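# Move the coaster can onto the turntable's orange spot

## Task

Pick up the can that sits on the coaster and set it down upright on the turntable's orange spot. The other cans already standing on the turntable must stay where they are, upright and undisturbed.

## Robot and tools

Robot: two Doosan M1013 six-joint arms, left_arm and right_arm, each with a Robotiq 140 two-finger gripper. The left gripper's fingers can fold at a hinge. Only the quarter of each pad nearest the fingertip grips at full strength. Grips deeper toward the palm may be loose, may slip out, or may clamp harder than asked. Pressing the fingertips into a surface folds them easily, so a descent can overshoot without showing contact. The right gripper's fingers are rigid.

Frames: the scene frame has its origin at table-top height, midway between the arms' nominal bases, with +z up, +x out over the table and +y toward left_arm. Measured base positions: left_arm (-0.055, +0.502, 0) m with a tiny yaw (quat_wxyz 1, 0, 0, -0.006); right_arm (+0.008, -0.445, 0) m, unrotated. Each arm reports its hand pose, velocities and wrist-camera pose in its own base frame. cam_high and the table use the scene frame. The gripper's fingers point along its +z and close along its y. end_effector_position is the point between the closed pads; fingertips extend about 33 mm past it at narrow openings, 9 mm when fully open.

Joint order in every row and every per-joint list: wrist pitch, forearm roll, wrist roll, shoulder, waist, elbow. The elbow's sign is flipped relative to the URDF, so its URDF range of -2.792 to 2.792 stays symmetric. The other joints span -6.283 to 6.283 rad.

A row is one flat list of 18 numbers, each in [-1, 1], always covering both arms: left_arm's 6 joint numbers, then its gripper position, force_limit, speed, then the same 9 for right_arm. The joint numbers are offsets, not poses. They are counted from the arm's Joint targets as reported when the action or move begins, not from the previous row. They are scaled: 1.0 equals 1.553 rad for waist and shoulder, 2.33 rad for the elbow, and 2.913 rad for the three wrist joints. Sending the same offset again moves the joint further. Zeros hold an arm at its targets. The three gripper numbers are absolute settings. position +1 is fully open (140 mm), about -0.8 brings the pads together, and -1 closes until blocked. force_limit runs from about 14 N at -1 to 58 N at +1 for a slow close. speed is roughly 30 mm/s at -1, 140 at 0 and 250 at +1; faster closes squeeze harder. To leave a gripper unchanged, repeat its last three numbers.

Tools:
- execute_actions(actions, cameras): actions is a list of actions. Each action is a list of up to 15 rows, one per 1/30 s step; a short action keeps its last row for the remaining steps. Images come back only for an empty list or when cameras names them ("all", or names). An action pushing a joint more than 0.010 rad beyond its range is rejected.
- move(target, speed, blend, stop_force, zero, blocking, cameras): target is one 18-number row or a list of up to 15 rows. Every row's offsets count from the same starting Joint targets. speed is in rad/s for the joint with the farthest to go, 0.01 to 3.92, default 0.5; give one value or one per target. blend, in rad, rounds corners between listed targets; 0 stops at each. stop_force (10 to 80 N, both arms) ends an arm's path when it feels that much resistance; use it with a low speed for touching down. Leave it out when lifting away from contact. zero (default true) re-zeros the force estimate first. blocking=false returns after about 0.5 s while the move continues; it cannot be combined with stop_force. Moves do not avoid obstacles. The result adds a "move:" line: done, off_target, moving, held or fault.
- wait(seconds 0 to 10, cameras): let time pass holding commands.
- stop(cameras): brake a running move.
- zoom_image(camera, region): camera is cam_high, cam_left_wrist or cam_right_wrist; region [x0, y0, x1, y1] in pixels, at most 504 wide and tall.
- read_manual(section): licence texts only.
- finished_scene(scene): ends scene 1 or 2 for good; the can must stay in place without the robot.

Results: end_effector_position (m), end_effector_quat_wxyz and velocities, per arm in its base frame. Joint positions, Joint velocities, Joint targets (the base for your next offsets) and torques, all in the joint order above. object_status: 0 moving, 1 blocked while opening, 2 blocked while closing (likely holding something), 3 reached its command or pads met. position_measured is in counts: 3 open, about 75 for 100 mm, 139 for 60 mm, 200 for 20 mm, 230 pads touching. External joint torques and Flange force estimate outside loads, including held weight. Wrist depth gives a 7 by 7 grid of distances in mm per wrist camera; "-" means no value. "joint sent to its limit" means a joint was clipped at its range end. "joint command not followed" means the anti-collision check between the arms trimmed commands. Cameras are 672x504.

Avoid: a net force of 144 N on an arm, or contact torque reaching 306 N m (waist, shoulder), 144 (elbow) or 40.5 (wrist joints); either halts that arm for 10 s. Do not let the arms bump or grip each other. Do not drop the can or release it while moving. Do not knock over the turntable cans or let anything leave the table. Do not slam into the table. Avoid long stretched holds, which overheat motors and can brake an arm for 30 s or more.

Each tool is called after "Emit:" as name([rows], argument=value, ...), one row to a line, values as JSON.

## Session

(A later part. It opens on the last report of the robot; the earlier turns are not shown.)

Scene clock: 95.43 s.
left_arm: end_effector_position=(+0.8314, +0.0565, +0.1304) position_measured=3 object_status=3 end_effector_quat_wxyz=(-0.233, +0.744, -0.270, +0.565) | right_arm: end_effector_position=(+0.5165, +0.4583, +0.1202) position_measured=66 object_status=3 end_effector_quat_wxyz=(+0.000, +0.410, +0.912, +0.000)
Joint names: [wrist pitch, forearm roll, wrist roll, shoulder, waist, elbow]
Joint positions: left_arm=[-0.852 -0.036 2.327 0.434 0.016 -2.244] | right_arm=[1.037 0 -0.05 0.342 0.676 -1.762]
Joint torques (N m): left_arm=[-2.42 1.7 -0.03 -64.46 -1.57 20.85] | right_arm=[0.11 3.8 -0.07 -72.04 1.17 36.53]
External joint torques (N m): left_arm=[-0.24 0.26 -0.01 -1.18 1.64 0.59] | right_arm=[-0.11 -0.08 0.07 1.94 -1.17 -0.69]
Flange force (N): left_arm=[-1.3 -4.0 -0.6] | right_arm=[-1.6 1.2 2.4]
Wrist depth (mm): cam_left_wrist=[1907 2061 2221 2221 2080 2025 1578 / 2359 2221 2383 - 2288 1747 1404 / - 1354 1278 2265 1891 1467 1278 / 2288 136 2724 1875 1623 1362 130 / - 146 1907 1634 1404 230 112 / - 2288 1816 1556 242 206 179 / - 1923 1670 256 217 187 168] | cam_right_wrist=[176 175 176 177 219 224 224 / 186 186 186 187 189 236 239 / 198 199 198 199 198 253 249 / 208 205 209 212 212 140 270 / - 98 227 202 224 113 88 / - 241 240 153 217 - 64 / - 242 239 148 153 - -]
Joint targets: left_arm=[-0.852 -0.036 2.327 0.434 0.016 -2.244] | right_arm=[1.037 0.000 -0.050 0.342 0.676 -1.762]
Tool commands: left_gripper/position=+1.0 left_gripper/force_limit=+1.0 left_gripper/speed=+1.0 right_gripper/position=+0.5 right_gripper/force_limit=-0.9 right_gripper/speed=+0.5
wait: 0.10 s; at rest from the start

Emit:
wait(seconds=0.1)

Scene clock: 95.87 s.
left_arm: end_effector_position=(+0.8314, +0.0565, +0.1304) position_measured=3 object_status=3 end_effector_quat_wxyz=(-0.233, +0.744, -0.270, +0.565) | right_arm: end_effector_position=(+0.5165, +0.4583, +0.1202) position_measured=66 object_status=3 end_effector_quat_wxyz=(+0.000, +0.410, +0.912, +0.000)
Joint names: [wrist pitch, forearm roll, wrist roll, shoulder, waist, elbow]
Joint positions: left_arm=[-0.852 -0.036 2.327 0.434 0.016 -2.244] | right_arm=[1.037 0 -0.05 0.342 0.676 -1.762]
Joint torques (N m): left_arm=[-2.39 1.67 -0.01 -64.47 -2 20.94] | right_arm=[0.13 3.81 -0.06 -72.11 1.09 36.43]
External joint torques (N m): left_arm=[-0.28 0.3 -0.02 -1.2 2.14 0.6] | right_arm=[-0.13 -0.09 0.06 1.67 -1.27 -0.57]
Flange force (N): left_arm=[-2.1 -4.8 -0.6] | right_arm=[-1.8 1.0 2.1]
Wrist depth (mm): cam_left_wrist=[1816 - 2099 2265 2043 1972 1589 / 2138 2660 2514 - 2179 1747 1412 / - 1250 1476 2487 1875 1495 1271 / - 135 2724 1875 1623 1362 130 / - 146 1939 1658 1467 230 112 / - 2118 1816 1495 241 206 179 / 1695 1802 1658 257 217 188 168] | cam_right_wrist=[176 176 176 177 219 225 222 / 186 186 186 187 185 238 240 / 197 198 198 199 199 252 253 / 208 205 209 212 212 132 275 / - 98 227 227 224 112 82 / - 240 240 213 238 311 64 / - - 213 168 256 - -]
Joint targets: left_arm=[-0.852 -0.036 2.327 0.434 0.016 -2.244] | right_arm=[1.037 0.000 -0.050 0.342 0.676 -1.762]
Tool commands: left_gripper/position=+1.0 left_gripper/force_limit=+1.0 left_gripper/speed=+1.0 right_gripper/position=+0.5 right_gripper/force_limit=-0.9 right_gripper/speed=+0.5
wait: 0.10 s; at rest from the start

Emit:
wait(seconds=7.1)

Emit:
move([
  [0,0,0,0,0,0,1,1,1,0,0,0,0,-0.097,0,-1,-0.9,-0.6],
  [0,0,0,0,0,0,1,1,1,0.04686,0,0,-0.03732,-0.1543,0.03371,-1,-0.9,-0.6],
], speed=[0.131,0.2], blend=[0.02,0], cameras=["cam_high","cam_right_wrist"])

Scene clock: 103.43 s.
left_arm: end_effector_position=(+0.8314, +0.0565, +0.1304) position_measured=3 object_status=3 end_effector_quat_wxyz=(-0.233, +0.744, -0.270, +0.565) | right_arm: end_effector_position=(+0.5165, +0.4583, +0.1202) position_measured=66 object_status=3 end_effector_quat_wxyz=(+0.000, +0.410, +0.912, +0.000)
Joint names: [wrist pitch, forearm roll, wrist roll, shoulder, waist, elbow]
Joint positions: left_arm=[-0.852 -0.036 2.327 0.434 0.016 -2.244] | right_arm=[1.037 0 -0.05 0.342 0.676 -1.762]
Joint torques (N m): left_arm=[-2.4 1.71 -0.04 -64.26 -1.69 20.88] | right_arm=[0.11 3.8 -0.09 -72 1.36 36.33]
External joint torques (N m): left_arm=[-0.26 0.24 0.01 -1.24 1.81 0.58] | right_arm=[-0.11 -0.08 0.09 1.32 -1.49 -0.41]
Flange force (N): left_arm=[-1.5 -4.2 -0.7] | right_arm=[-2.0 0.9 1.7]
Wrist depth (mm): cam_left_wrist=[1830 - - 1939 2043 1939 1611 / 2311 2724 2200 2460 2243 1760 1412 / - 1370 1354 2600 1875 1495 1278 / 2288 135 2487 1891 1600 1362 130 / - 146 1907 1695 1412 229 112 / - 2243 1830 1556 241 205 179 / - 1923 1646 256 216 187 168] | cam_right_wrist=[175 174 172 176 218 224 226 / 186 105 104 185 187 241 238 / 198 193 110 181 198 249 253 / 208 206 142 124 212 140 268 / - 98 130 126 224 112 82 / - 240 240 194 237 305 64 / - - 256 162 244 - -]
Joint targets: left_arm=[-0.852 -0.036 2.327 0.434 0.016 -2.244] | right_arm=[1.037 0.000 -0.050 0.342 0.676 -1.762]
Tool commands: left_gripper/position=+1.0 left_gripper/force_limit=+1.0 left_gripper/speed=+1.0 right_gripper/position=+0.5 right_gripper/force_limit=-0.9 right_gripper/speed=+0.5
wait: 7.10 s; at rest from the start

Scene clock: 105.57 s.
left_arm: end_effector_position=(+0.8314, +0.0565, +0.1304) position_measured=3 object_status=3 end_effector_quat_wxyz=(-0.233, +0.744, -0.270, +0.565) | right_arm: end_effector_position=(+0.6105, +0.3225, +0.1994) position_measured=156 object_status=2 end_effector_quat_wxyz=(+0.000, +0.516, +0.857, +0.000)
Joint names: [wrist pitch, forearm roll, wrist roll, shoulder, waist, elbow]
Joint positions: left_arm=[-0.852 -0.036 2.327 0.434 0.016 -2.244] | right_arm=[1.174 0 -0.05 0.284 0.436 -1.683]
Joint torques (N m): left_arm=[-2.38 1.7 0.02 -64.49 -1.81 21.1] | right_arm=[0.12 4.19 -0.09 -70.07 1.21 39.93]
External joint torques (N m): left_arm=[-0.28 0.26 -0.05 -0.92 1.82 0.33] | right_arm=[-0.14 -0.17 0.09 2.68 -1.09 -1.28]
Flange force (N): left_arm=[-2.1 -3.8 -0.7] | right_arm=[-1.4 1.3 3.3]
Wrist depth (mm): cam_left_wrist=[2099 - - - 2099 2007 1600 / 2383 - - - 2243 1720 1370 / 2487 2434 1476 2408 1891 1505 1271 / 2265 136 2692 1891 1623 1346 130 / - 146 1875 1695 1457 229 112 / - 2118 1830 1536 243 206 179 / 1802 1860 1634 256 217 187 168] | cam_right_wrist=[243 241 246 247 247 296 296 / 260 261 260 256 258 307 314 / 276 277 278 190 275 - 1247 / 288 262 137 142 133 354 1331 / - 90 91 126 126 94 1401 / - 74 57 135 - 64 71 / - - - 449 - - 71]
Joint targets: left_arm=[-0.852 -0.036 2.327 0.434 0.016 -2.244] | right_arm=[1.174 0.000 -0.050 0.284 0.436 -1.683]
move: done
camera_calibration:
cam_right_wrist: T_world_to_cam=[[0.880482, 0.473854, 0.0146315, -0.687135], [0.441788, -0.831313, 0.337256, -0.0599509], [0.171973, -0.290484, -0.941299, 0.323358], [0, 0, 0, 1]] pos_world=[0.575886, 0.369694, 0.334649]
Images, in order (width x height): cam_high 672x504, cam_right_wrist 672x504.

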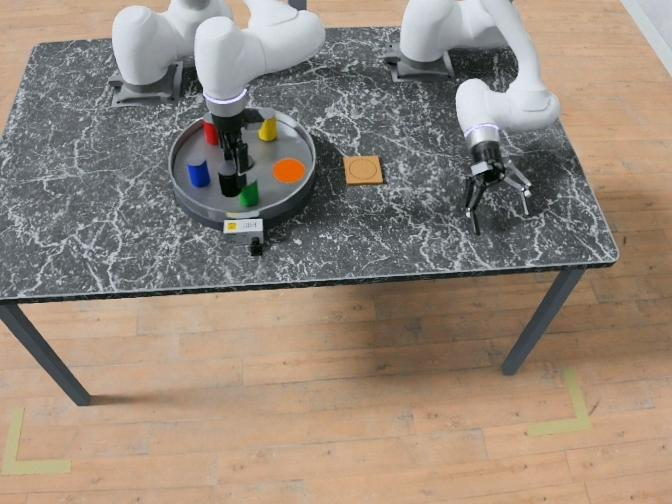

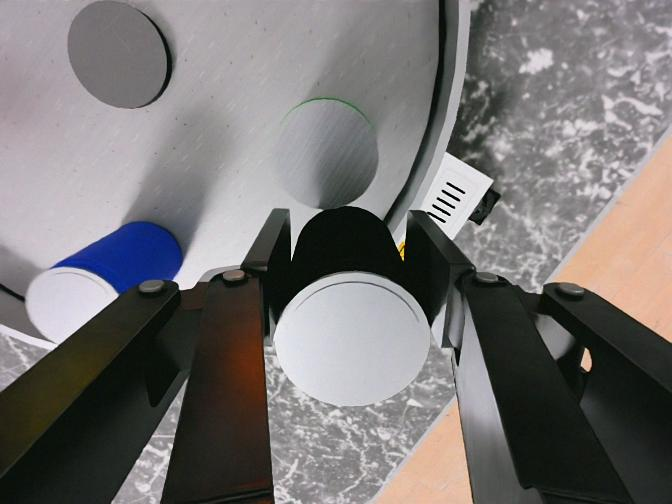

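Emit:
zoom_image(camera="cam_right_wrist", region=[220, 180, 500, 420])

Emit:
zoom_image(camera="cam_high", region=[160, 90, 328, 230])

Scaled by 1.800 from the camera's 672x504 image, which has a finer 960x720 frame.

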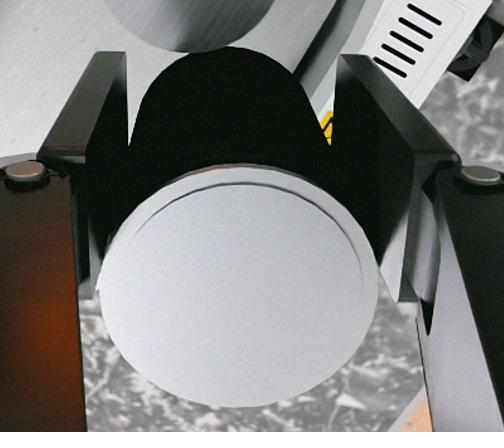

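Scaled by 3.000 from the camera's 672x504 image, which has a finer 960x720 frame.

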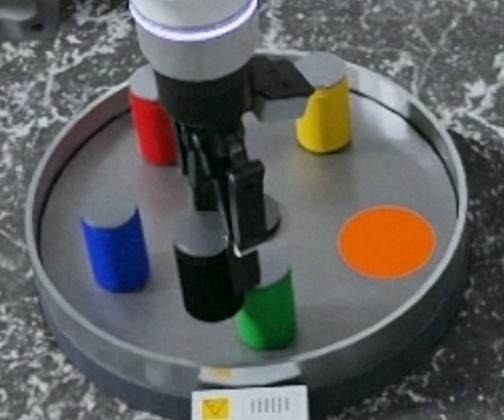

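Emit:
move([
  [0,0,0,0,0,0,1,1,1,0.02126,0,0,-0.01336,0,0.01768,-1,-0.9,-0.6],
  [0,0,0,0,0,0,1,1,1,0.02126,0,0,-0.01336,0.12299,0.01768,-1,-0.9,-0.6],
], speed=[0.15,0.3], cameras=["cam_high","cam_right_wrist"])

Emit:
zoom_image(camera="cam_high", region=[160, 90, 328, 230])

Scene clock: 112.53 s.
left_arm: end_effector_position=(+0.8314, +0.0565, +0.1304) position_measured=3 object_status=3 end_effector_quat_wxyz=(-0.233, +0.744, -0.270, +0.565) | right_arm: end_effector_position=(+0.5382, +0.4325, +0.2353) position_measured=156 object_status=2 end_effector_quat_wxyz=(+0.000, +0.432, +0.902, +0.000)
Joint names: [wrist pitch, forearm roll, wrist roll, shoulder, waist, elbow]
Joint positions: left_arm=[-0.852 -0.036 2.327 0.434 0.016 -2.244] | right_arm=[1.236 0 -0.05 0.263 0.627 -1.642]
Joint torques (N m): left_arm=[-2.41 1.77 0 -64.37 -1.46 20.79] | right_arm=[0.11 4.11 -0.08 -69.33 2.24 40.82]
External joint torques (N m): left_arm=[-0.24 0.17 -0.03 -0.92 1.63 0.54] | right_arm=[-0.12 0 0.08 2.73 -2.12 -1.25]
Flange force (N): left_arm=[-1.5 -3.6 -0.3] | right_arm=[-3.0 1.5 3.2]
Wrist depth (mm): cam_left_wrist=[2311 2099 2542 2243 2099 1972 1611 / 2514 2860 3010 2359 2243 1733 1404 / - 1354 1354 2383 1845 1505 1264 / 2359 146 2660 1875 1578 1362 130 / - 1860 1923 1670 1421 229 112 / - 2118 1802 1536 242 206 179 / - 1891 1623 257 217 187 168] | cam_right_wrist=[280 199 272 280 323 - - / 293 294 294 295 301 - - / 313 308 314 314 320 368 370 / 322 332 137 141 131 - 1374 / - 90 91 127 126 94 1438 / - 74 57 134 - 64 71 / - - - - - - 71]
Joint targets: left_arm=[-0.852 -0.036 2.327 0.434 0.016 -2.244] | right_arm=[1.236 0.000 -0.050 0.263 0.627 -1.642]
move: done
camera_calibration:
cam_right_wrist: T_world_to_cam=[[0.774526, 0.632369, 0.0148091, -0.687706], [0.591514, -0.732384, 0.337232, -0.0720488], [0.224101, -0.252435, -0.941305, 0.357023], [0, 0, 0, 1]] pos_world=[0.495255, 0.472242, 0.370549]
Images, in order (width x height): cam_high 672x504, cam_right_wrist 672x504.

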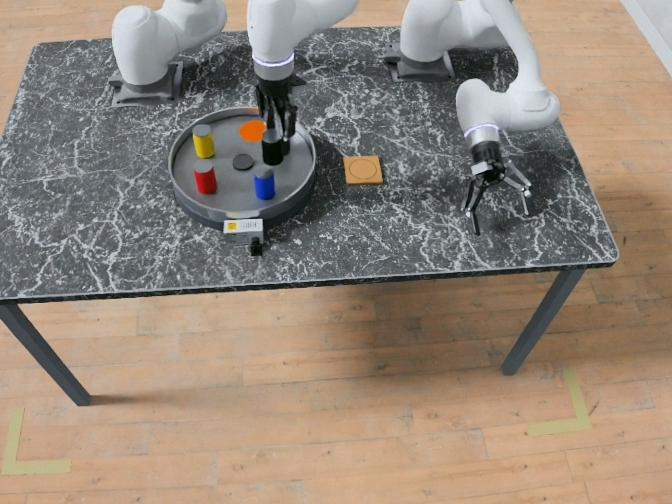

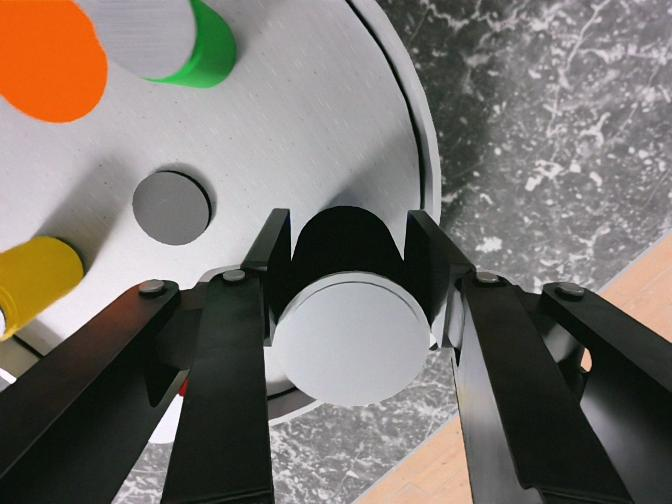

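Scaled by 3.000 from the camera's 672x504 image, which has a finer 960x720 frame.

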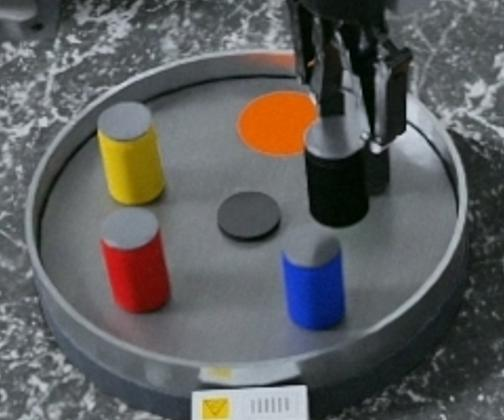

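Emit:
wait(seconds=0.1)

Scene clock: 119.07 s.
left_arm: end_effector_position=(+0.8314, +0.0565, +0.1304) position_measured=3 object_status=3 end_effector_quat_wxyz=(-0.233, +0.744, -0.270, +0.565) | right_arm: end_effector_position=(+0.5381, +0.4326, +0.2352) position_measured=156 object_status=2 end_effector_quat_wxyz=(+0.000, +0.432, +0.902, +0.000)
Joint names: [wrist pitch, forearm roll, wrist roll, shoulder, waist, elbow]
Joint positions: left_arm=[-0.852 -0.036 2.327 0.434 0.016 -2.244] | right_arm=[1.236 0 -0.05 0.263 0.627 -1.642]
Joint torques (N m): left_arm=[-2.4 1.66 -0.01 -64.2 -1.77 20.87] | right_arm=[0.07 4.14 -0.03 -68.93 1.09 40.75]
External joint torques (N m): left_arm=[-0.26 0.3 -0.02 -1.21 1.78 0.62] | right_arm=[-0.08 -0.05 0.03 2.37 -1.23 -1.25]
Flange force (N): left_arm=[-1.6 -4.3 -0.5] | right_arm=[-1.7 1.0 2.9]
Wrist depth (mm): cam_left_wrist=[2118 2099 2265 - 2061 1990 1589 / 2265 2158 - 2383 2243 1774 1404 / 2971 1439 1370 2434 1907 1505 1271 / 2335 136 2724 1891 1578 1354 130 / - 1546 1923 1707 1404 230 112 / - 2383 1845 1536 241 206 179 / 1774 1860 1634 257 216 187 168] | cam_right_wrist=[206 261 278 278 325 333 319 / 294 294 294 293 303 346 355 / 309 309 311 226 317 369 369 / 335 335 137 141 130 384 1292 / - 90 91 127 126 94 1419 / - 74 57 134 - 64 71 / - - - 487 - - 71]
Joint targets: left_arm=[-0.852 -0.036 2.327 0.434 0.016 -2.244] | right_arm=[1.236 0.000 -0.050 0.263 0.627 -1.642]
Tool commands: left_gripper/position=+1.0 left_gripper/force_limit=+1.0 left_gripper/speed=+1.0 right_gripper/position=-1.0 right_gripper/force_limit=-0.9 right_gripper/speed=-0.6
wait: 0.10 s; at rest from the start

Emit:
wait(seconds=4.58)

Emit:
move(target=[0,0,0,0,0,0,1,1,1,-0.06706,0,0,0.04972,0,-0.0507,-1,-0.9,-0.6], speed=0.5)

Emit:
move([
  [0,0,0,0,0,0,1,1,1,0,0,0,0,-0.0422,0,0.5,-0.9,0.5],
  [0,0,0,0,0,0,1,1,1,0.04686,0,0,-0.03732,-0.0802,0.03371,0.5,-0.9,0.5],
], speed=[0.131,0.3], blend=[0.02,0], cameras=["cam_high","cam_right_wrist"])

Scene clock: 124.07 s.
left_arm: end_effector_position=(+0.8314, +0.0565, +0.1304) position_measured=3 object_status=3 end_effector_quat_wxyz=(-0.233, +0.744, -0.270, +0.565) | right_arm: end_effector_position=(+0.5381, +0.4326, +0.2352) position_measured=156 object_status=2 end_effector_quat_wxyz=(+0.000, +0.432, +0.902, +0.000)
Joint names: [wrist pitch, forearm roll, wrist roll, shoulder, waist, elbow]
Joint positions: left_arm=[-0.852 -0.036 2.327 0.434 0.016 -2.244] | right_arm=[1.236 0 -0.05 0.263 0.627 -1.642]
Joint torques (N m): left_arm=[-2.42 1.71 0.01 -64.35 -1.55 20.8] | right_arm=[0.14 4.12 -0.1 -69.37 1.47 40.65]
External joint torques (N m): left_arm=[-0.24 0.23 -0.05 -1.04 1.71 0.58] | right_arm=[-0.16 -0.02 0.1 3.58 -1.35 -1.21]
Flange force (N): left_arm=[-1.6 -3.9 -0.4] | right_arm=[-1.8 2.9 3.6]
Wrist depth (mm): cam_left_wrist=[2359 - - - 1923 2007 1623 / - - 2359 3134 2265 1747 1412 / - 1354 2600 2408 1907 1505 1264 / - 136 2757 1907 1578 1354 130 / - 146 1956 1670 1457 229 112 / - 2080 1802 1546 241 206 179 / - 1972 1658 257 217 187 168] | cam_right_wrist=[253 278 278 279 319 328 327 / 295 293 294 295 303 348 348 / 313 310 314 311 313 370 - / 331 335 137 142 130 399 393 / - 91 92 126 126 94 1419 / - 74 57 134 - 64 71 / - - - - - - 71]
Joint targets: left_arm=[-0.852 -0.036 2.327 0.434 0.016 -2.244] | right_arm=[1.236 0.000 -0.050 0.263 0.627 -1.642]
Tool commands: left_gripper/position=+1.0 left_gripper/force_limit=+1.0 left_gripper/speed=+1.0 right_gripper/position=-1.0 right_gripper/force_limit=-0.9 right_gripper/speed=-0.6
wait: 4.60 s; at rest from the start

Scene clock: 124.83 s.
left_arm: end_effector_position=(+0.8314, +0.0565, +0.1304) position_measured=3 object_status=3 end_effector_quat_wxyz=(-0.233, +0.744, -0.270, +0.565) | right_arm: end_effector_position=(+0.5382, +0.4326, +0.1221) position_measured=156 object_status=2 end_effector_quat_wxyz=(+0.000, +0.432, +0.902, +0.000)
Joint names: [wrist pitch, forearm roll, wrist roll, shoulder, waist, elbow]
Joint positions: left_arm=[-0.852 -0.036 2.327 0.434 0.016 -2.244] | right_arm=[1.04 0 -0.05 0.34 0.627 -1.76]
Joint torques (N m): left_arm=[-2.41 1.75 -0.03 -64.3 -1.96 20.98] | right_arm=[0.14 3.75 -0.12 -73.27 1.06 37.65]
External joint torques (N m): left_arm=[-0.25 0.23 0 -1.13 1.8 0.54] | right_arm=[-0.16 0.02 0.12 2.49 -1.2 -1.25]
Flange force (N): left_arm=[-1.6 -4.1 -0.6] | right_arm=[-1.6 0.8 3.5]
Wrist depth (mm): cam_left_wrist=[2007 - 2243 2288 1990 1956 1600 / 1760 2487 2514 - 2158 1720 1378 / - 1354 1285 2359 1923 1505 1250 / 2265 146 2243 1907 1589 1338 130 / - 146 1939 1682 1439 229 112 / - 2158 1845 1536 241 205 179 / - 1907 1634 256 216 187 168] | cam_right_wrist=[168 177 178 178 174 226 227 / 188 188 188 188 187 230 240 / 197 200 200 200 200 174 256 / 205 208 137 142 146 271 272 / - 90 91 127 126 94 284 / - 74 57 136 - 64 71 / - - - 249 - - 71]
Joint targets: left_arm=[-0.852 -0.036 2.327 0.434 0.016 -2.244] | right_arm=[1.040 0.000 -0.050 0.340 0.627 -1.760]
move: done

Scene clock: 126.10 s.
left_arm: end_effector_position=(+0.8314, +0.0565, +0.1304) position_measured=3 object_status=3 end_effector_quat_wxyz=(-0.233, +0.744, -0.270, +0.565) | right_arm: end_effector_position=(+0.5875, +0.3623, +0.2012) position_measured=66 object_status=3 end_effector_quat_wxyz=(+0.000, +0.487, +0.873, +0.000)
Joint names: [wrist pitch, forearm roll, wrist roll, shoulder, waist, elbow]
Joint positions: left_arm=[-0.852 -0.036 2.327 0.434 0.016 -2.244] | right_arm=[1.177 0 -0.05 0.282 0.503 -1.682]
Joint torques (N m): left_arm=[-2.45 1.71 -0.02 -64.63 -1.42 20.94] | right_arm=[0.13 4.05 -0.1 -69.02 0.98 38.83]
External joint torques (N m): left_arm=[-0.21 0.26 -0.01 -0.71 1.34 0.53] | right_arm=[-0.14 -0.05 0.1 2.1 -1.13 -0.29]
Flange force (N): left_arm=[-1.5 -3.1 0.0] | right_arm=[-1.5 2.4 1.9]
Wrist depth (mm): cam_left_wrist=[2118 2179 - - 2043 1972 1658 / 1907 - - 2571 2311 1707 1421 / - 1395 2514 2514 1891 1495 1271 / - 136 2660 1891 1623 1346 130 / - 1536 1923 1682 1439 229 112 / - 2434 1845 1525 242 206 179 / 1747 1923 1682 257 216 187 168] | cam_right_wrist=[247 247 248 248 249 284 293 / 262 256 263 263 261 311 317 / 279 279 279 278 281 332 335 / 297 126 209 221 294 140 1331 / - 102 320 314 402 112 88 / - 302 336 - - - 64 / - - - - 1586 - -]
Joint targets: left_arm=[-0.852 -0.036 2.327 0.434 0.016 -2.244] | right_arm=[1.177 0.000 -0.050 0.282 0.503 -1.682]
move: done
camera_calibration:
cam_right_wrist: T_world_to_cam=[[0.847082, 0.531261, 0.0146394, -0.686901], [0.495999, -0.80015, 0.337261, -0.0605059], [0.190888, -0.278427, -0.941297, 0.325069], [0, 0, 0, 1]] pos_world=[0.54982, 0.407018, 0.336449]
Images, in order (width x height): cam_high 672x504, cam_right_wrist 672x504.

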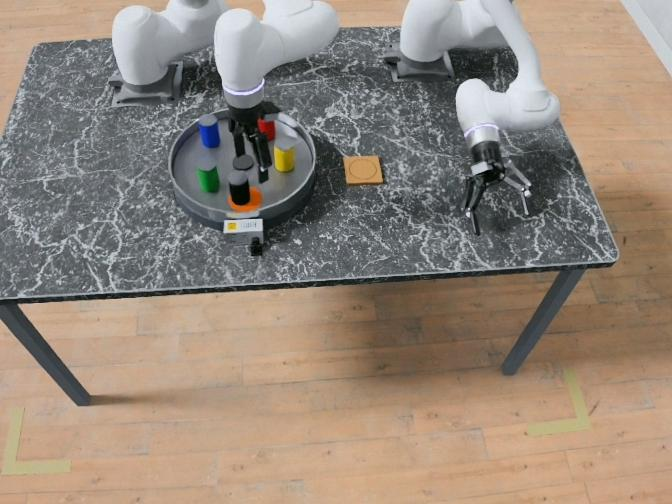

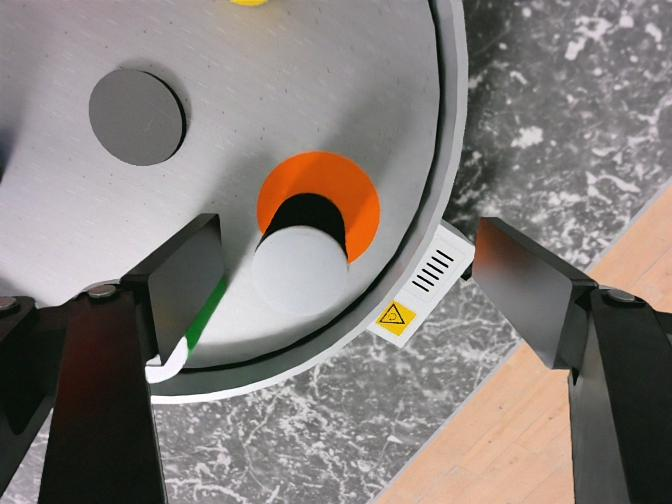

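Emit:
move(target=[0,0,0,0,0,0,1,1,1,0.09491,0,0,-0.04149,0.14008,0.091,0.5,-0.9,0.5], speed=0.4, cameras=["cam_high","cam_right_wrist"])

Emit:
zoom_image(camera="cam_right_wrist", region=[0, 0, 500, 400])

Emit:
wait(seconds=2.5, cameras=["cam_right_wrist"])

Emit:
zoom_image(camera="cam_right_wrist", region=[0, 0, 500, 400])

Scene clock: 128.50 s.
left_arm: end_effector_position=(+0.8314, +0.0565, +0.1304) position_measured=3 object_status=3 end_effector_quat_wxyz=(-0.233, +0.744, -0.270, +0.565) | right_arm: end_effector_position=(+0.4956, +0.4806, +0.3603) position_measured=66 object_status=3 end_effector_quat_wxyz=(+0.000, +0.390, +0.921, +0.000)
Joint names: [wrist pitch, forearm roll, wrist roll, shoulder, waist, elbow]
Joint positions: left_arm=[-0.852 -0.036 2.327 0.434 0.016 -2.244] | right_arm=[1.453 0 -0.05 0.218 0.72 -1.47]
Joint torques (N m): left_arm=[-2.37 1.7 0.01 -64.46 -1.57 20.9] | right_arm=[0.07 4.48 -0.04 -65.77 1.12 42.49]
External joint torques (N m): left_arm=[-0.28 0.26 -0.04 -0.93 1.63 0.55] | right_arm=[-0.08 -0.16 0.04 1.67 -1.21 -0.82]
Flange force (N): left_arm=[-1.7 -3.7 -0.3] | right_arm=[-1.7 0.9 1.7]
Wrist depth (mm): cam_left_wrist=[1939 2043 - 2025 1956 2025 1623 / 1816 - - 2757 2288 1733 1404 / - 1421 1536 2460 1907 1495 1271 / 2179 136 2896 1923 1623 1338 130 / - 146 1972 1670 1439 229 112 / - 2288 1802 1536 242 206 179 / - 1891 1634 256 216 187 168] | cam_right_wrist=[431 396 395 432 423 465 469 / 408 407 412 416 - 459 458 / 434 436 442 436 479 - - / 375 126 463 469 - 140 1508 / - 102 489 497 - 112 88 / - - 518 - 1726 - 64 / - - 650 1943 1909 - -]
Joint targets: left_arm=[-0.852 -0.036 2.327 0.434 0.016 -2.244] | right_arm=[1.453 0.000 -0.050 0.218 0.720 -1.470]
move: done
camera_calibration:
cam_right_wrist: T_world_to_cam=[[0.712507, 0.701507, 0.0149026, -0.689466], [0.65691, -0.674373, 0.33718, -0.114073], [0.246584, -0.230454, -0.941322, 0.474664], [0, 0, 0, 1]] pos_world=[0.44914, 0.516125, 0.495549]
Images, in order (width x height): cam_high 672x504, cam_right_wrist 672x504.

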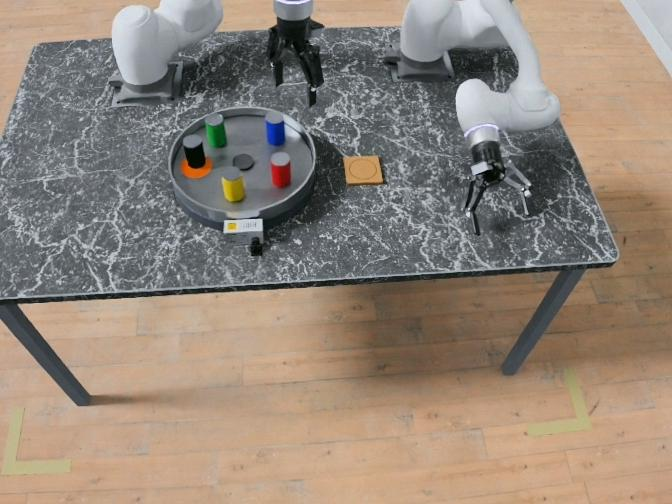

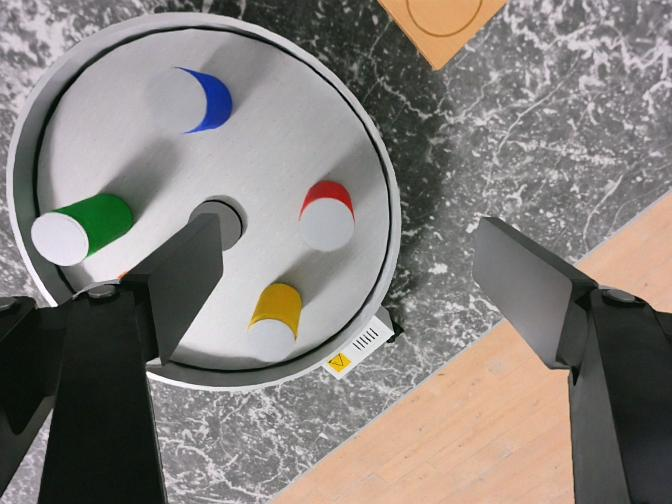

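Scaled by 1.008 from the camera's 672x504 image, which has a finer 960x720 frame.

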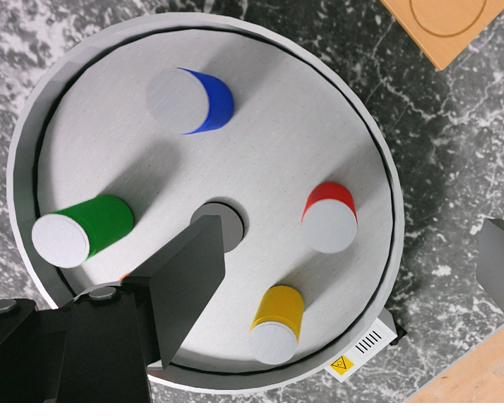

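Scene clock: 131.00 s.
left_arm: end_effector_position=(+0.8314, +0.0565, +0.1304) position_measured=3 object_status=3 end_effector_quat_wxyz=(-0.233, +0.744, -0.270, +0.565) | right_arm: end_effector_position=(+0.4956, +0.4807, +0.3603) position_measured=66 object_status=3 end_effector_quat_wxyz=(+0.000, +0.390, +0.921, +0.000)
Joint names: [wrist pitch, forearm roll, wrist roll, shoulder, waist, elbow]
Joint positions: left_arm=[-0.852 -0.036 2.327 0.434 0.016 -2.244] | right_arm=[1.453 0 -0.05 0.218 0.72 -1.47]
Joint torques (N m): left_arm=[-2.47 1.73 -0.01 -64.58 -1.82 20.81] | right_arm=[0.14 4.37 -0.07 -65.5 1.51 41.8]
External joint torques (N m): left_arm=[-0.2 0.23 -0.02 -1.01 1.84 0.73] | right_arm=[-0.15 -0.02 0.07 1.08 -1.44 0.05]
Flange force (N): left_arm=[-1.6 -4.2 0.0] | right_arm=[-2.0 1.7 0.4]
Wrist depth (mm): cam_left_wrist=[2080 2158 2542 2359 2043 1990 1623 / 2383 - 2408 2408 2265 1760 1395 / 2265 1378 1525 2434 1845 1536 1264 / - 146 2757 1923 1634 1354 130 / - 146 1939 1695 1467 229 112 / - 2288 1830 1546 242 206 179 / - 1923 1646 258 217 187 168] | cam_right_wrist=[384 394 395 439 429 437 439 / 387 402 405 418 464 - - / 438 439 439 440 - - - / 457 126 462 457 526 132 1519 / - 102 487 498 549 112 88 / - - 481 - 1739 - 64 / - - 662 1909 1859 - -]
Joint targets: left_arm=[-0.852 -0.036 2.327 0.434 0.016 -2.244] | right_arm=[1.453 0.000 -0.050 0.218 0.720 -1.470]
Tool commands: left_gripper/position=+1.0 left_gripper/force_limit=+1.0 left_gripper/speed=+1.0 right_gripper/position=+0.5 right_gripper/force_limit=-0.9 right_gripper/speed=+0.5
wait: 2.50 s; at rest by 0.17 s
camera_calibration:
cam_right_wrist: T_world_to_cam=[[0.712431, 0.701586, 0.0147878, -0.689486], [0.656994, -0.674258, 0.337246, -0.114135], [0.246578, -0.230549, -0.941301, 0.474728], [0, 0, 0, 1]] pos_world=[0.44914, 0.516225, 0.495549]
Images, in order (width x height): cam_right_wrist 672x504.

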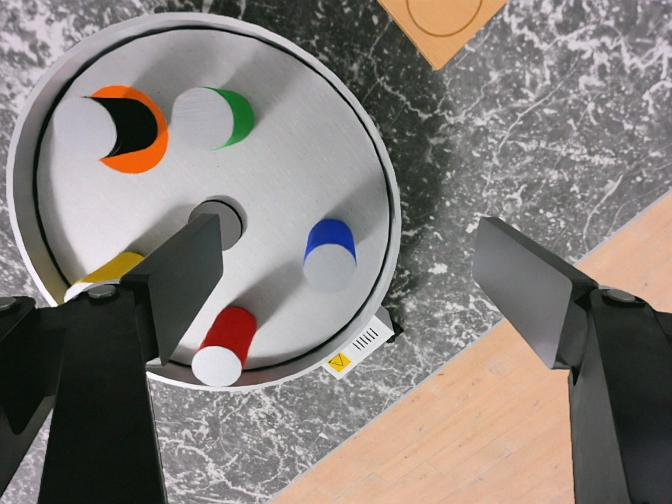

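Scaled by 1.008 from the camera's 672x504 image, which has a finer 960x720 frame.

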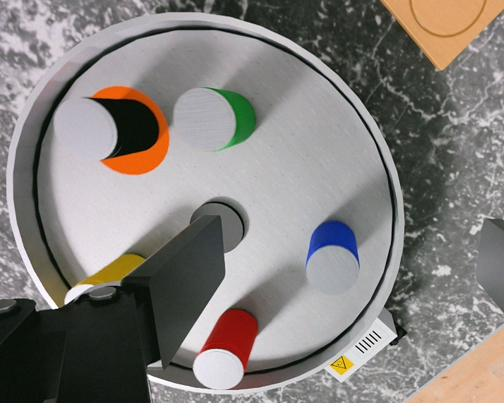

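Emit:
move([
  [0,0,0,0,0,0,1,1,1,0,0,0,0,-0.04752,0,0.27,-0.9,0.5],
  [0,0,0,0,0,0,1,1,1,-0.1454,0,0,0.06837,-0.04752,-0.13621,0.27,-0.9,0.5],
], speed=[0.3,0.4], blend=[0.02,0], cameras=["cam_right_wrist"])

Emit:
wait(seconds=0.5, cameras=["cam_right_wrist"])

Scene clock: 137.57 s.
left_arm: end_effector_position=(+0.8314, +0.0565, +0.1304) position_measured=3 object_status=3 end_effector_quat_wxyz=(-0.233, +0.744, -0.270, +0.565) | right_arm: end_effector_position=(+0.5198, +0.4353, +0.1202) position_measured=95 object_status=3 end_effector_quat_wxyz=(+0.000, +0.423, +0.906, +0.000)
Joint names: [wrist pitch, forearm roll, wrist roll, shoulder, waist, elbow]
Joint positions: left_arm=[-0.852 -0.036 2.327 0.434 0.016 -2.244] | right_arm=[1.03 0 -0.05 0.324 0.646 -1.787]
Joint torques (N m): left_arm=[-2.42 1.68 0 -64.5 -1.81 20.97] | right_arm=[0.06 3.76 -0.05 -70.14 1.24 35.92]
External joint torques (N m): left_arm=[-0.23 0.27 -0.03 -0.86 1.75 0.45] | right_arm=[-0.06 -0.04 0.05 1.37 -1.26 -0.06]
Flange force (N): left_arm=[-1.9 -3.8 -0.4] | right_arm=[-1.8 1.7 1.3]
Wrist depth (mm): cam_left_wrist=[2007 1816 2757 2288 2080 1990 1623 / 2158 2383 - - 2311 1720 1412 / - 1404 1404 2460 1891 1486 1278 / - 136 2514 1939 1611 1354 130 / - 146 1956 1682 1448 229 112 / - 2061 1816 1515 242 206 179 / 1695 1891 1646 256 216 188 168] | cam_right_wrist=[176 176 176 176 175 221 224 / 186 186 187 185 187 235 239 / 198 198 196 112 197 247 253 / 205 203 126 120 143 174 270 / - 84 226 228 228 110 89 / - 59 238 238 242 - 64 / - - 168 256 246 - -]
Joint targets: left_arm=[-0.852 -0.036 2.327 0.434 0.016 -2.244] | right_arm=[1.030 0.000 -0.050 0.324 0.646 -1.787]
move: done
camera_calibration:
cam_right_wrist: T_world_to_cam=[[0.762202, 0.64717, 0.0147847, -0.673526], [0.605508, -0.720839, 0.337269, -0.0326228], [0.228928, -0.248115, -0.941292, 0.249113], [0, 0, 0, 1]] pos_world=[0.476087, 0.474179, 0.255449]
Images, in order (width x height): cam_right_wrist 672x504.

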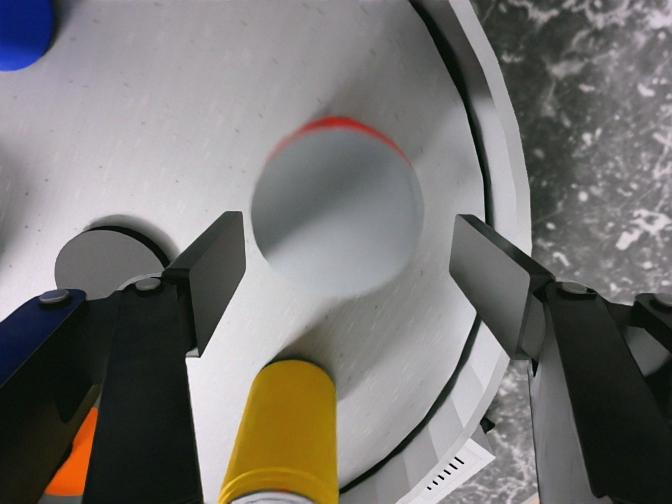

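Scene clock: 138.07 s.
left_arm: end_effector_position=(+0.8314, +0.0565, +0.1304) position_measured=3 object_status=3 end_effector_quat_wxyz=(-0.233, +0.744, -0.270, +0.565) | right_arm: end_effector_position=(+0.5198, +0.4353, +0.1202) position_measured=95 object_status=3 end_effector_quat_wxyz=(+0.000, +0.423, +0.906, +0.000)
Joint names: [wrist pitch, forearm roll, wrist roll, shoulder, waist, elbow]
Joint positions: left_arm=[-0.852 -0.036 2.327 0.434 0.016 -2.244] | right_arm=[1.03 0 -0.05 0.324 0.646 -1.787]
Joint torques (N m): left_arm=[-2.43 1.72 0 -64.38 -1.77 20.9] | right_arm=[0.12 3.75 -0.09 -70.26 1.56 36.3]
External joint torques (N m): left_arm=[-0.23 0.23 -0.03 -1.06 1.9 0.52] | right_arm=[-0.15 -0.01 0.09 1.53 -1.8 -0.21]
Flange force (N): left_arm=[-1.8 -4.2 -0.5] | right_arm=[-2.5 1.5 1.7]
Wrist depth (mm): cam_left_wrist=[1830 2179 3010 2221 2043 1990 1600 / 2080 - 2138 2138 2243 1747 1430 / - 1370 1525 2434 1907 1486 1264 / - 146 2514 1907 1589 1346 130 / - 1525 1923 1670 1457 230 112 / 1830 2138 1830 1505 242 206 179 / 1845 1939 1646 256 217 187 168] | cam_right_wrist=[137 172 176 177 174 225 226 / 186 186 186 187 187 234 238 / 198 198 198 198 199 201 253 / 207 203 158 153 158 130 - / - 84 223 126 129 110 89 / - 59 241 244 229 - 64 / - - 202 265 245 - -]
Joint targets: left_arm=[-0.852 -0.036 2.327 0.434 0.016 -2.244] | right_arm=[1.030 0.000 -0.050 0.324 0.646 -1.787]
Tool commands: left_gripper/position=+1.0 left_gripper/force_limit=+1.0 left_gripper/speed=+1.0 right_gripper/position=+0.27 right_gripper/force_limit=-0.9 right_gripper/speed=+0.5
wait: 0.50 s; at rest by 0.17 s
camera_calibration:
cam_right_wrist: T_world_to_cam=[[0.76218, 0.647198, 0.0146906, -0.673505], [0.605572, -0.720812, 0.337213, -0.0326519], [0.228833, -0.248121, -0.941314, 0.249167], [0, 0, 0, 1]] pos_world=[0.476087, 0.474179, 0.255449]
Images, in order (width x height): cam_right_wrist 672x504.

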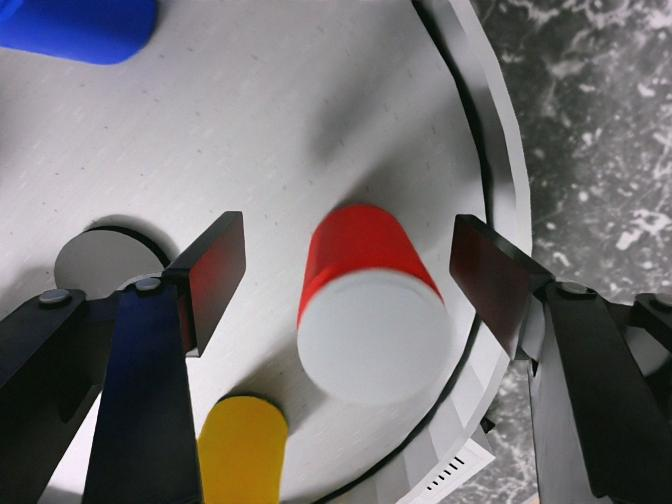

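Emit:
wait(seconds=0.1)

Scene clock: 138.87 s.
left_arm: end_effector_position=(+0.8314, +0.0565, +0.1304) position_measured=3 object_status=3 end_effector_quat_wxyz=(-0.233, +0.744, -0.270, +0.565) | right_arm: end_effector_position=(+0.5198, +0.4353, +0.1202) position_measured=95 object_status=3 end_effector_quat_wxyz=(+0.000, +0.423, +0.906, +0.000)
Joint names: [wrist pitch, forearm roll, wrist roll, shoulder, waist, elbow]
Joint positions: left_arm=[-0.852 -0.036 2.327 0.434 0.016 -2.244] | right_arm=[1.03 0 -0.05 0.324 0.646 -1.787]
Joint torques (N m): left_arm=[-2.41 1.74 0.01 -64.2 -1.67 21.04] | right_arm=[0.15 3.79 -0.04 -70.21 1.39 36.46]
External joint torques (N m): left_arm=[-0.24 0.2 -0.05 -1.15 1.61 0.3] | right_arm=[-0.17 -0.06 0.04 1.49 -1.37 -0.51]
Flange force (N): left_arm=[-1.4 -3.7 -1.0] | right_arm=[-2.0 0.9 2.0]
Wrist depth (mm): cam_left_wrist=[1891 - 2311 - 2099 1972 1600 / 2265 - - - 2265 1747 1412 / 2460 2460 1707 2383 1860 1486 1278 / - 135 2825 1907 1600 1370 130 / - 146 1939 1670 1430 228 112 / - 2099 1787 1546 242 206 179 / - 1939 1634 257 217 187 168] | cam_right_wrist=[173 99 98 175 175 226 225 / 186 104 104 187 187 233 238 / 198 198 198 199 199 247 253 / 208 203 158 212 210 174 270 / - 84 227 222 228 110 90 / - 59 244 174 239 - 64 / - - 261 150 238 - -]
Joint targets: left_arm=[-0.852 -0.036 2.327 0.434 0.016 -2.244] | right_arm=[1.030 0.000 -0.050 0.324 0.646 -1.787]
Tool commands: left_gripper/position=+1.0 left_gripper/force_limit=+1.0 left_gripper/speed=+1.0 right_gripper/position=+0.27 right_gripper/force_limit=-0.9 right_gripper/speed=+0.5
wait: 0.10 s; at rest from the start

Emit:
wait(seconds=2.75)

Emit:
move([
  [0,0,0,0,0,0,1,1,1,0,0,0,0,-0.0773,0,-1,-0.9,-0.6],
  [0,0,0,0,0,0,1,1,1,0.07474,0,0,-0.05498,-0.1159,0.0568,-1,-0.9,-0.6],
], speed=[0.12,0.35], blend=[0.02,0], cameras=["cam_high","cam_right_wrist"])

Scene clock: 141.90 s.
left_arm: end_effector_position=(+0.8314, +0.0565, +0.1304) position_measured=3 object_status=3 end_effector_quat_wxyz=(-0.233, +0.744, -0.270, +0.565) | right_arm: end_effector_position=(+0.5198, +0.4353, +0.1202) position_measured=95 object_status=3 end_effector_quat_wxyz=(+0.000, +0.423, +0.906, +0.000)
Joint names: [wrist pitch, forearm roll, wrist roll, shoulder, waist, elbow]
Joint positions: left_arm=[-0.852 -0.036 2.327 0.434 0.016 -2.244] | right_arm=[1.03 0 -0.05 0.324 0.646 -1.787]
Joint torques (N m): left_arm=[-2.46 1.72 -0.05 -64.07 -1.67 20.92] | right_arm=[0.15 3.8 -0.07 -70.45 1.25 36.2]
External joint torques (N m): left_arm=[-0.2 0.25 0.02 -1.46 1.69 0.58] | right_arm=[-0.16 -0.06 0.07 1.81 -1.17 -0.28]
Flange force (N): left_arm=[-1.0 -4.4 -0.9] | right_arm=[-1.6 1.8 2.1]
Wrist depth (mm): cam_left_wrist=[1939 2138 2200 - 1956 2025 1623 / 2724 2118 - - 2200 1720 1395 / 2933 1307 2542 2514 1875 1476 1271 / - 136 2571 1875 1623 1354 130 / - 1536 1875 1670 1421 229 112 / - 2118 1787 1536 242 205 179 / - 1875 1623 257 217 187 168] | cam_right_wrist=[- 108 173 177 175 224 226 / 186 186 187 187 187 231 237 / 198 198 196 122 199 191 254 / 207 202 120 118 207 131 271 / - 84 226 126 227 110 89 / - 59 244 245 242 - 64 / - - 221 265 245 - -]
Joint targets: left_arm=[-0.852 -0.036 2.327 0.434 0.016 -2.244] | right_arm=[1.030 0.000 -0.050 0.324 0.646 -1.787]
Tool commands: left_gripper/position=+1.0 left_gripper/force_limit=+1.0 left_gripper/speed=+1.0 right_gripper/position=+0.27 right_gripper/force_limit=-0.9 right_gripper/speed=+0.5
wait: 2.77 s; at rest from the start

Scene clock: 143.87 s.
left_arm: end_effector_position=(+0.8314, +0.0565, +0.1304) position_measured=3 object_status=3 end_effector_quat_wxyz=(-0.233, +0.744, -0.270, +0.565) | right_arm: end_effector_position=(+0.5893, +0.3352, +0.2452) position_measured=152 object_status=2 end_effector_quat_wxyz=(+0.000, +0.503, +0.864, +0.000)
Joint names: [wrist pitch, forearm roll, wrist roll, shoulder, waist, elbow]
Joint positions: left_arm=[-0.852 -0.036 2.327 0.434 0.016 -2.244] | right_arm=[1.247 0 -0.05 0.239 0.466 -1.655]
Joint torques (N m): left_arm=[-2.47 1.74 -0.01 -64.32 -1.63 21.17] | right_arm=[0.16 4.17 -0.11 -67.03 1.87 41.1]
External joint torques (N m): left_arm=[-0.18 0.21 -0.02 -1.05 1.64 0.23] | right_arm=[-0.17 -0.04 0.11 2.86 -1.77 -1.4]
Flange force (N): left_arm=[-1.5 -3.7 -1.0] | right_arm=[-2.4 1.5 3.5]
Wrist depth (mm): cam_left_wrist=[2025 2288 - - 2080 2043 1623 / 1802 2408 2600 - 2359 1720 1430 / 1972 1315 1495 2158 1923 1515 1250 / - 136 2790 1907 1578 1354 130 / - 146 1939 1670 1421 228 112 / - 2118 1860 1536 242 206 179 / - 1923 1634 257 216 187 168] | cam_right_wrist=[287 286 288 281 284 326 331 / 303 300 304 300 301 363 358 / 317 324 322 160 323 376 1276 / 266 341 122 119 120 387 1401 / - 92 91 125 125 93 1467 / - - 62 - - 64 69 / - - - - - - 69]
Joint targets: left_arm=[-0.852 -0.036 2.327 0.434 0.016 -2.244] | right_arm=[1.247 0.000 -0.050 0.239 0.466 -1.655]
move: done
camera_calibration:
cam_right_wrist: T_world_to_cam=[[0.865765, 0.500233, 0.0147322, -0.675298], [0.466672, -0.817611, 0.337238, -0.0748079], [0.180743, -0.285094, -0.941304, 0.366802], [0, 0, 0, 1]] pos_world=[0.553264, 0.381216, 0.380449]
Images, in order (width x height): cam_high 672x504, cam_right_wrist 672x504.

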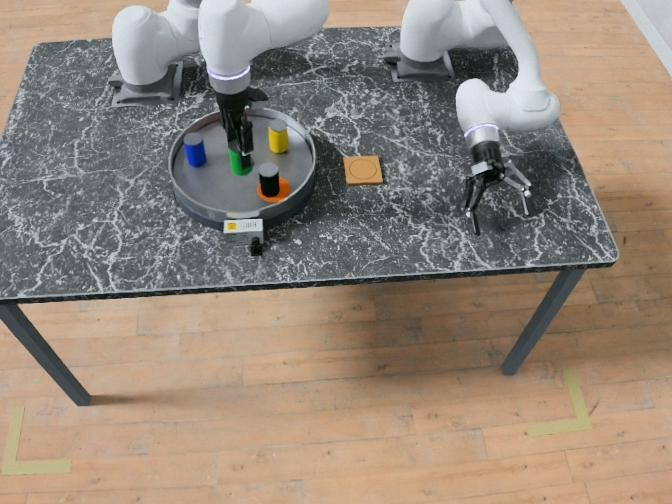

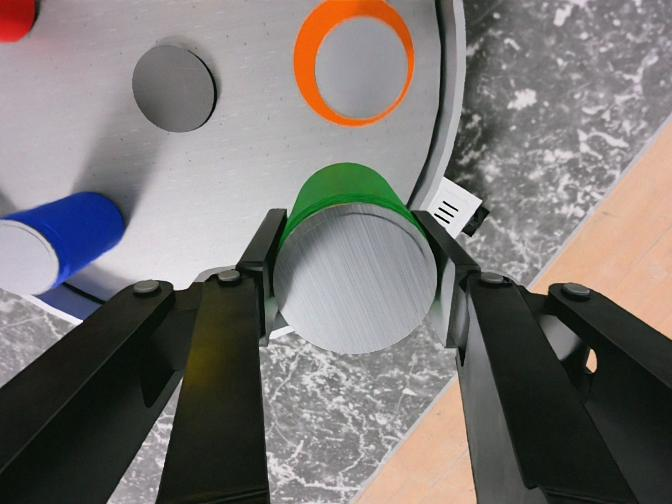

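Emit:
move(target=[0,0,0,0,0,0,1,1,1,0.00326,0,0,0.02078,0.08692,0.01793,-1,-0.9,-0.6], speed=0.3)

Scene clock: 147.63 s.
left_arm: end_effector_position=(+0.8314, +0.0565, +0.1304) position_measured=3 object_status=3 end_effector_quat_wxyz=(-0.233, +0.744, -0.270, +0.565) | right_arm: end_effector_position=(+0.5562, +0.4233, +0.2452) position_measured=152 object_status=2 end_effector_quat_wxyz=(+0.000, +0.444, +0.896, +0.000)
Joint names: [wrist pitch, forearm roll, wrist roll, shoulder, waist, elbow]
Joint positions: left_arm=[-0.852 -0.036 2.327 0.434 0.016 -2.244] | right_arm=[1.257 0 -0.05 0.271 0.601 -1.613]
Joint torques (N m): left_arm=[-2.47 1.71 -0.01 -64.34 -1.7 20.94] | right_arm=[0.08 4.21 -0.04 -70.37 1.22 41.09]
External joint torques (N m): left_arm=[-0.19 0.25 -0.02 -1.13 1.75 0.53] | right_arm=[-0.09 -0.09 0.04 3.41 -1.19 -1.49]
Flange force (N): left_arm=[-1.5 -4.1 -0.6] | right_arm=[-1.6 2.1 3.7]
Wrist depth (mm): cam_left_wrist=[2118 - - 2118 2043 2025 1634 / 2265 2825 2288 - 2243 1747 1421 / 2542 1448 1646 2434 1891 1495 1257 / 2311 136 2790 1860 1589 1362 130 / - 1589 1923 1695 1430 229 112 / - 2158 1787 1556 242 206 179 / 1747 1891 1634 257 216 187 168] | cam_right_wrist=[286 286 288 289 332 338 - / 304 303 304 304 304 357 334 / 322 320 320 185 309 - - / 333 345 122 119 118 408 1392 / - 92 91 125 125 93 1438 / - - 63 386 - 64 69 / - - - 505 - - 69]
Joint targets: left_arm=[-0.852 -0.036 2.327 0.434 0.016 -2.244] | right_arm=[1.257 0.000 -0.050 0.271 0.601 -1.613]
move: done

Emit:
wait(seconds=2.37)

Emit:
move(target=[0,0,0,0,0,0,1,1,1,-0.07275,0,0,0.05256,0,-0.05592,-1,-0.9,-0.6], speed=0.5)

Emit:
move([
  [0,0,0,0,0,0,1,1,1,0,0,0,0,-0.0439,0,0.5,-0.9,0.5],
  [0,0,0,0,0,0,1,1,1,0.0546,0,0,-0.0394,-0.0819,0.0419,0.5,-0.9,0.5],
], speed=[0.1365,0.35], blend=[0.02,0], cameras=["cam_high","cam_right_wrist"])

Scene clock: 150.37 s.
left_arm: end_effector_position=(+0.8314, +0.0565, +0.1304) position_measured=3 object_status=3 end_effector_quat_wxyz=(-0.233, +0.744, -0.270, +0.565) | right_arm: end_effector_position=(+0.5561, +0.4234, +0.2452) position_measured=152 object_status=2 end_effector_quat_wxyz=(+0.000, +0.444, +0.896, +0.000)
Joint names: [wrist pitch, forearm roll, wrist roll, shoulder, waist, elbow]
Joint positions: left_arm=[-0.852 -0.036 2.327 0.434 0.016 -2.244] | right_arm=[1.257 0 -0.05 0.271 0.601 -1.613]
Joint torques (N m): left_arm=[-2.46 1.74 -0.05 -64.25 -1.84 20.93] | right_arm=[0.15 4.23 -0.11 -70.28 1.32 41]
External joint torques (N m): left_arm=[-0.21 0.22 0.02 -1.4 1.81 0.58] | right_arm=[-0.16 -0.13 0.11 3.4 -1.57 -1.43]
Flange force (N): left_arm=[-1.2 -4.4 -0.9] | right_arm=[-2.1 2.2 3.7]
Wrist depth (mm): cam_left_wrist=[2311 - - 2118 2061 1923 1611 / - - 2630 - 2265 1747 1421 / 1972 1378 1611 2460 1891 1495 1285 / - 135 2542 1923 1600 1346 130 / - 146 1891 1670 1421 229 112 / - 2118 1802 1505 242 206 179 / - 1972 1670 256 216 187 168] | cam_right_wrist=[259 287 287 289 329 331 338 / 303 304 305 306 298 357 339 / 322 319 320 159 367 - - / 343 343 122 119 118 402 1357 / - 92 91 125 124 93 1428 / - - 59 358 - 64 69 / - - - 492 - - 69]
Joint targets: left_arm=[-0.852 -0.036 2.327 0.434 0.016 -2.244] | right_arm=[1.257 0.000 -0.050 0.271 0.601 -1.613]
Tool commands: left_gripper/position=+1.0 left_gripper/force_limit=+1.0 left_gripper/speed=+1.0 right_gripper/position=-1.0 right_gripper/force_limit=-0.9 right_gripper/speed=-0.6
wait: 2.40 s; at rest from the start

Scene clock: 151.17 s.
left_arm: end_effector_position=(+0.8314, +0.0565, +0.1304) position_measured=3 object_status=3 end_effector_quat_wxyz=(-0.233, +0.744, -0.270, +0.565) | right_arm: end_effector_position=(+0.5562, +0.4234, +0.1217) position_measured=152 object_status=2 end_effector_quat_wxyz=(+0.000, +0.444, +0.896, +0.000)
Joint names: [wrist pitch, forearm roll, wrist roll, shoulder, waist, elbow]
Joint positions: left_arm=[-0.852 -0.036 2.327 0.434 0.016 -2.244] | right_arm=[1.045 0 -0.05 0.353 0.601 -1.743]
Joint torques (N m): left_arm=[-2.43 1.71 0.02 -64.17 -1.49 20.93] | right_arm=[0.12 3.84 -0.09 -74.46 1.45 37.69]
External joint torques (N m): left_arm=[-0.24 0.27 -0.05 -1.42 1.41 0.65] | right_arm=[-0.15 -0.07 0.09 3.03 -1.61 -1.34]
Flange force (N): left_arm=[-0.8 -4.0 -0.8] | right_arm=[-2.2 1.3 3.9]
Wrist depth (mm): cam_left_wrist=[2080 2335 2200 - 1990 2007 1623 / 2359 2311 2311 - 2243 1733 1412 / - 2408 1536 2383 1860 1505 1271 / - 146 2600 1939 1623 1354 130 / - 146 1907 1670 1430 229 112 / - 1990 1816 1525 242 206 180 / 1733 1923 1670 257 216 187 168] | cam_right_wrist=[177 177 178 177 174 226 227 / 187 188 188 189 186 239 239 / 194 199 200 159 198 256 255 / 204 207 127 120 120 267 272 / - 92 91 125 125 93 284 / - - 63 246 238 64 69 / - - - 249 - - 69]
Joint targets: left_arm=[-0.852 -0.036 2.327 0.434 0.016 -2.244] | right_arm=[1.045 0.000 -0.050 0.353 0.601 -1.743]
move: done

Scene clock: 152.47 s.
left_arm: end_effector_position=(+0.8314, +0.0565, +0.1304) position_measured=3 object_status=3 end_effector_quat_wxyz=(-0.233, +0.744, -0.270, +0.565) | right_arm: end_effector_position=(+0.6073, +0.3504, +0.2137) position_measured=66 object_status=3 end_effector_quat_wxyz=(+0.000, +0.500, +0.866, +0.000)
Joint names: [wrist pitch, forearm roll, wrist roll, shoulder, waist, elbow]
Joint positions: left_arm=[-0.852 -0.036 2.327 0.434 0.016 -2.244] | right_arm=[1.204 0 -0.05 0.291 0.474 -1.646]
Joint torques (N m): left_arm=[-2.44 1.72 -0.01 -64.49 -1.89 21.06] | right_arm=[0.15 4.09 -0.11 -70.4 2.14 39.69]
External joint torques (N m): left_arm=[-0.21 0.22 -0.03 -0.95 2.09 0.35] | right_arm=[-0.15 -0.05 0.11 1.96 -2.16 -0.81]
Flange force (N): left_arm=[-2.2 -4.3 -0.6] | right_arm=[-2.9 1.1 2.3]
Wrist depth (mm): cam_left_wrist=[2099 2158 2359 - 2099 2007 1623 / 2288 2138 2434 - 2311 1720 1421 / 2487 1370 1525 2487 1860 1486 1257 / - 135 2660 1891 1611 1346 130 / - 146 1923 1658 1439 229 112 / - 1923 1802 1546 242 206 179 / - 1845 1646 258 216 188 168] | cam_right_wrist=[258 256 259 260 266 309 308 / 274 268 275 276 281 328 328 / 290 291 288 288 303 352 357 / 302 126 217 287 304 140 1348 / - 102 328 394 398 112 88 / - 424 - 425 1574 - 64 / - - 472 466 1647 - -]
Joint targets: left_arm=[-0.852 -0.036 2.327 0.434 0.016 -2.244] | right_arm=[1.204 0.000 -0.050 0.291 0.474 -1.646]
move: done
camera_calibration:
cam_right_wrist: T_world_to_cam=[[0.861828, 0.506995, 0.0144667, -0.697963], [0.473147, -0.813912, 0.337164, -0.0653206], [0.182715, -0.283732, -0.941335, 0.336574], [0, 0, 0, 1]] pos_world=[0.570933, 0.396195, 0.34895]
Images, in order (width x height): cam_high 672x504, cam_right_wrist 672x504.

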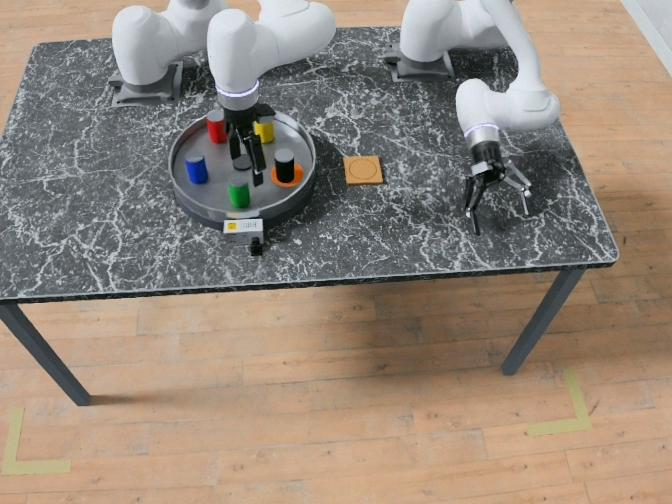

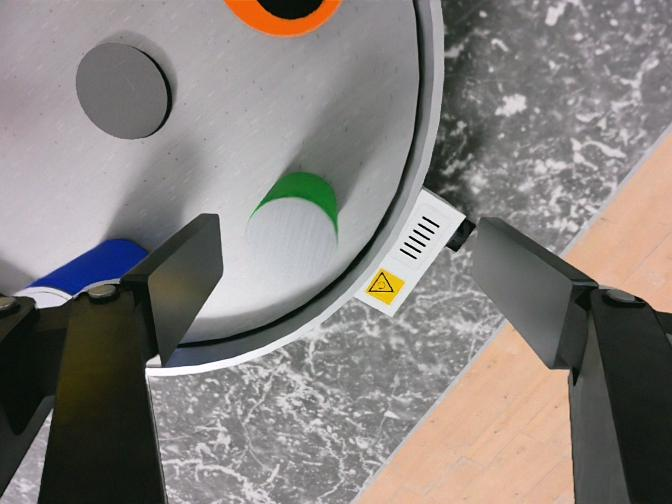

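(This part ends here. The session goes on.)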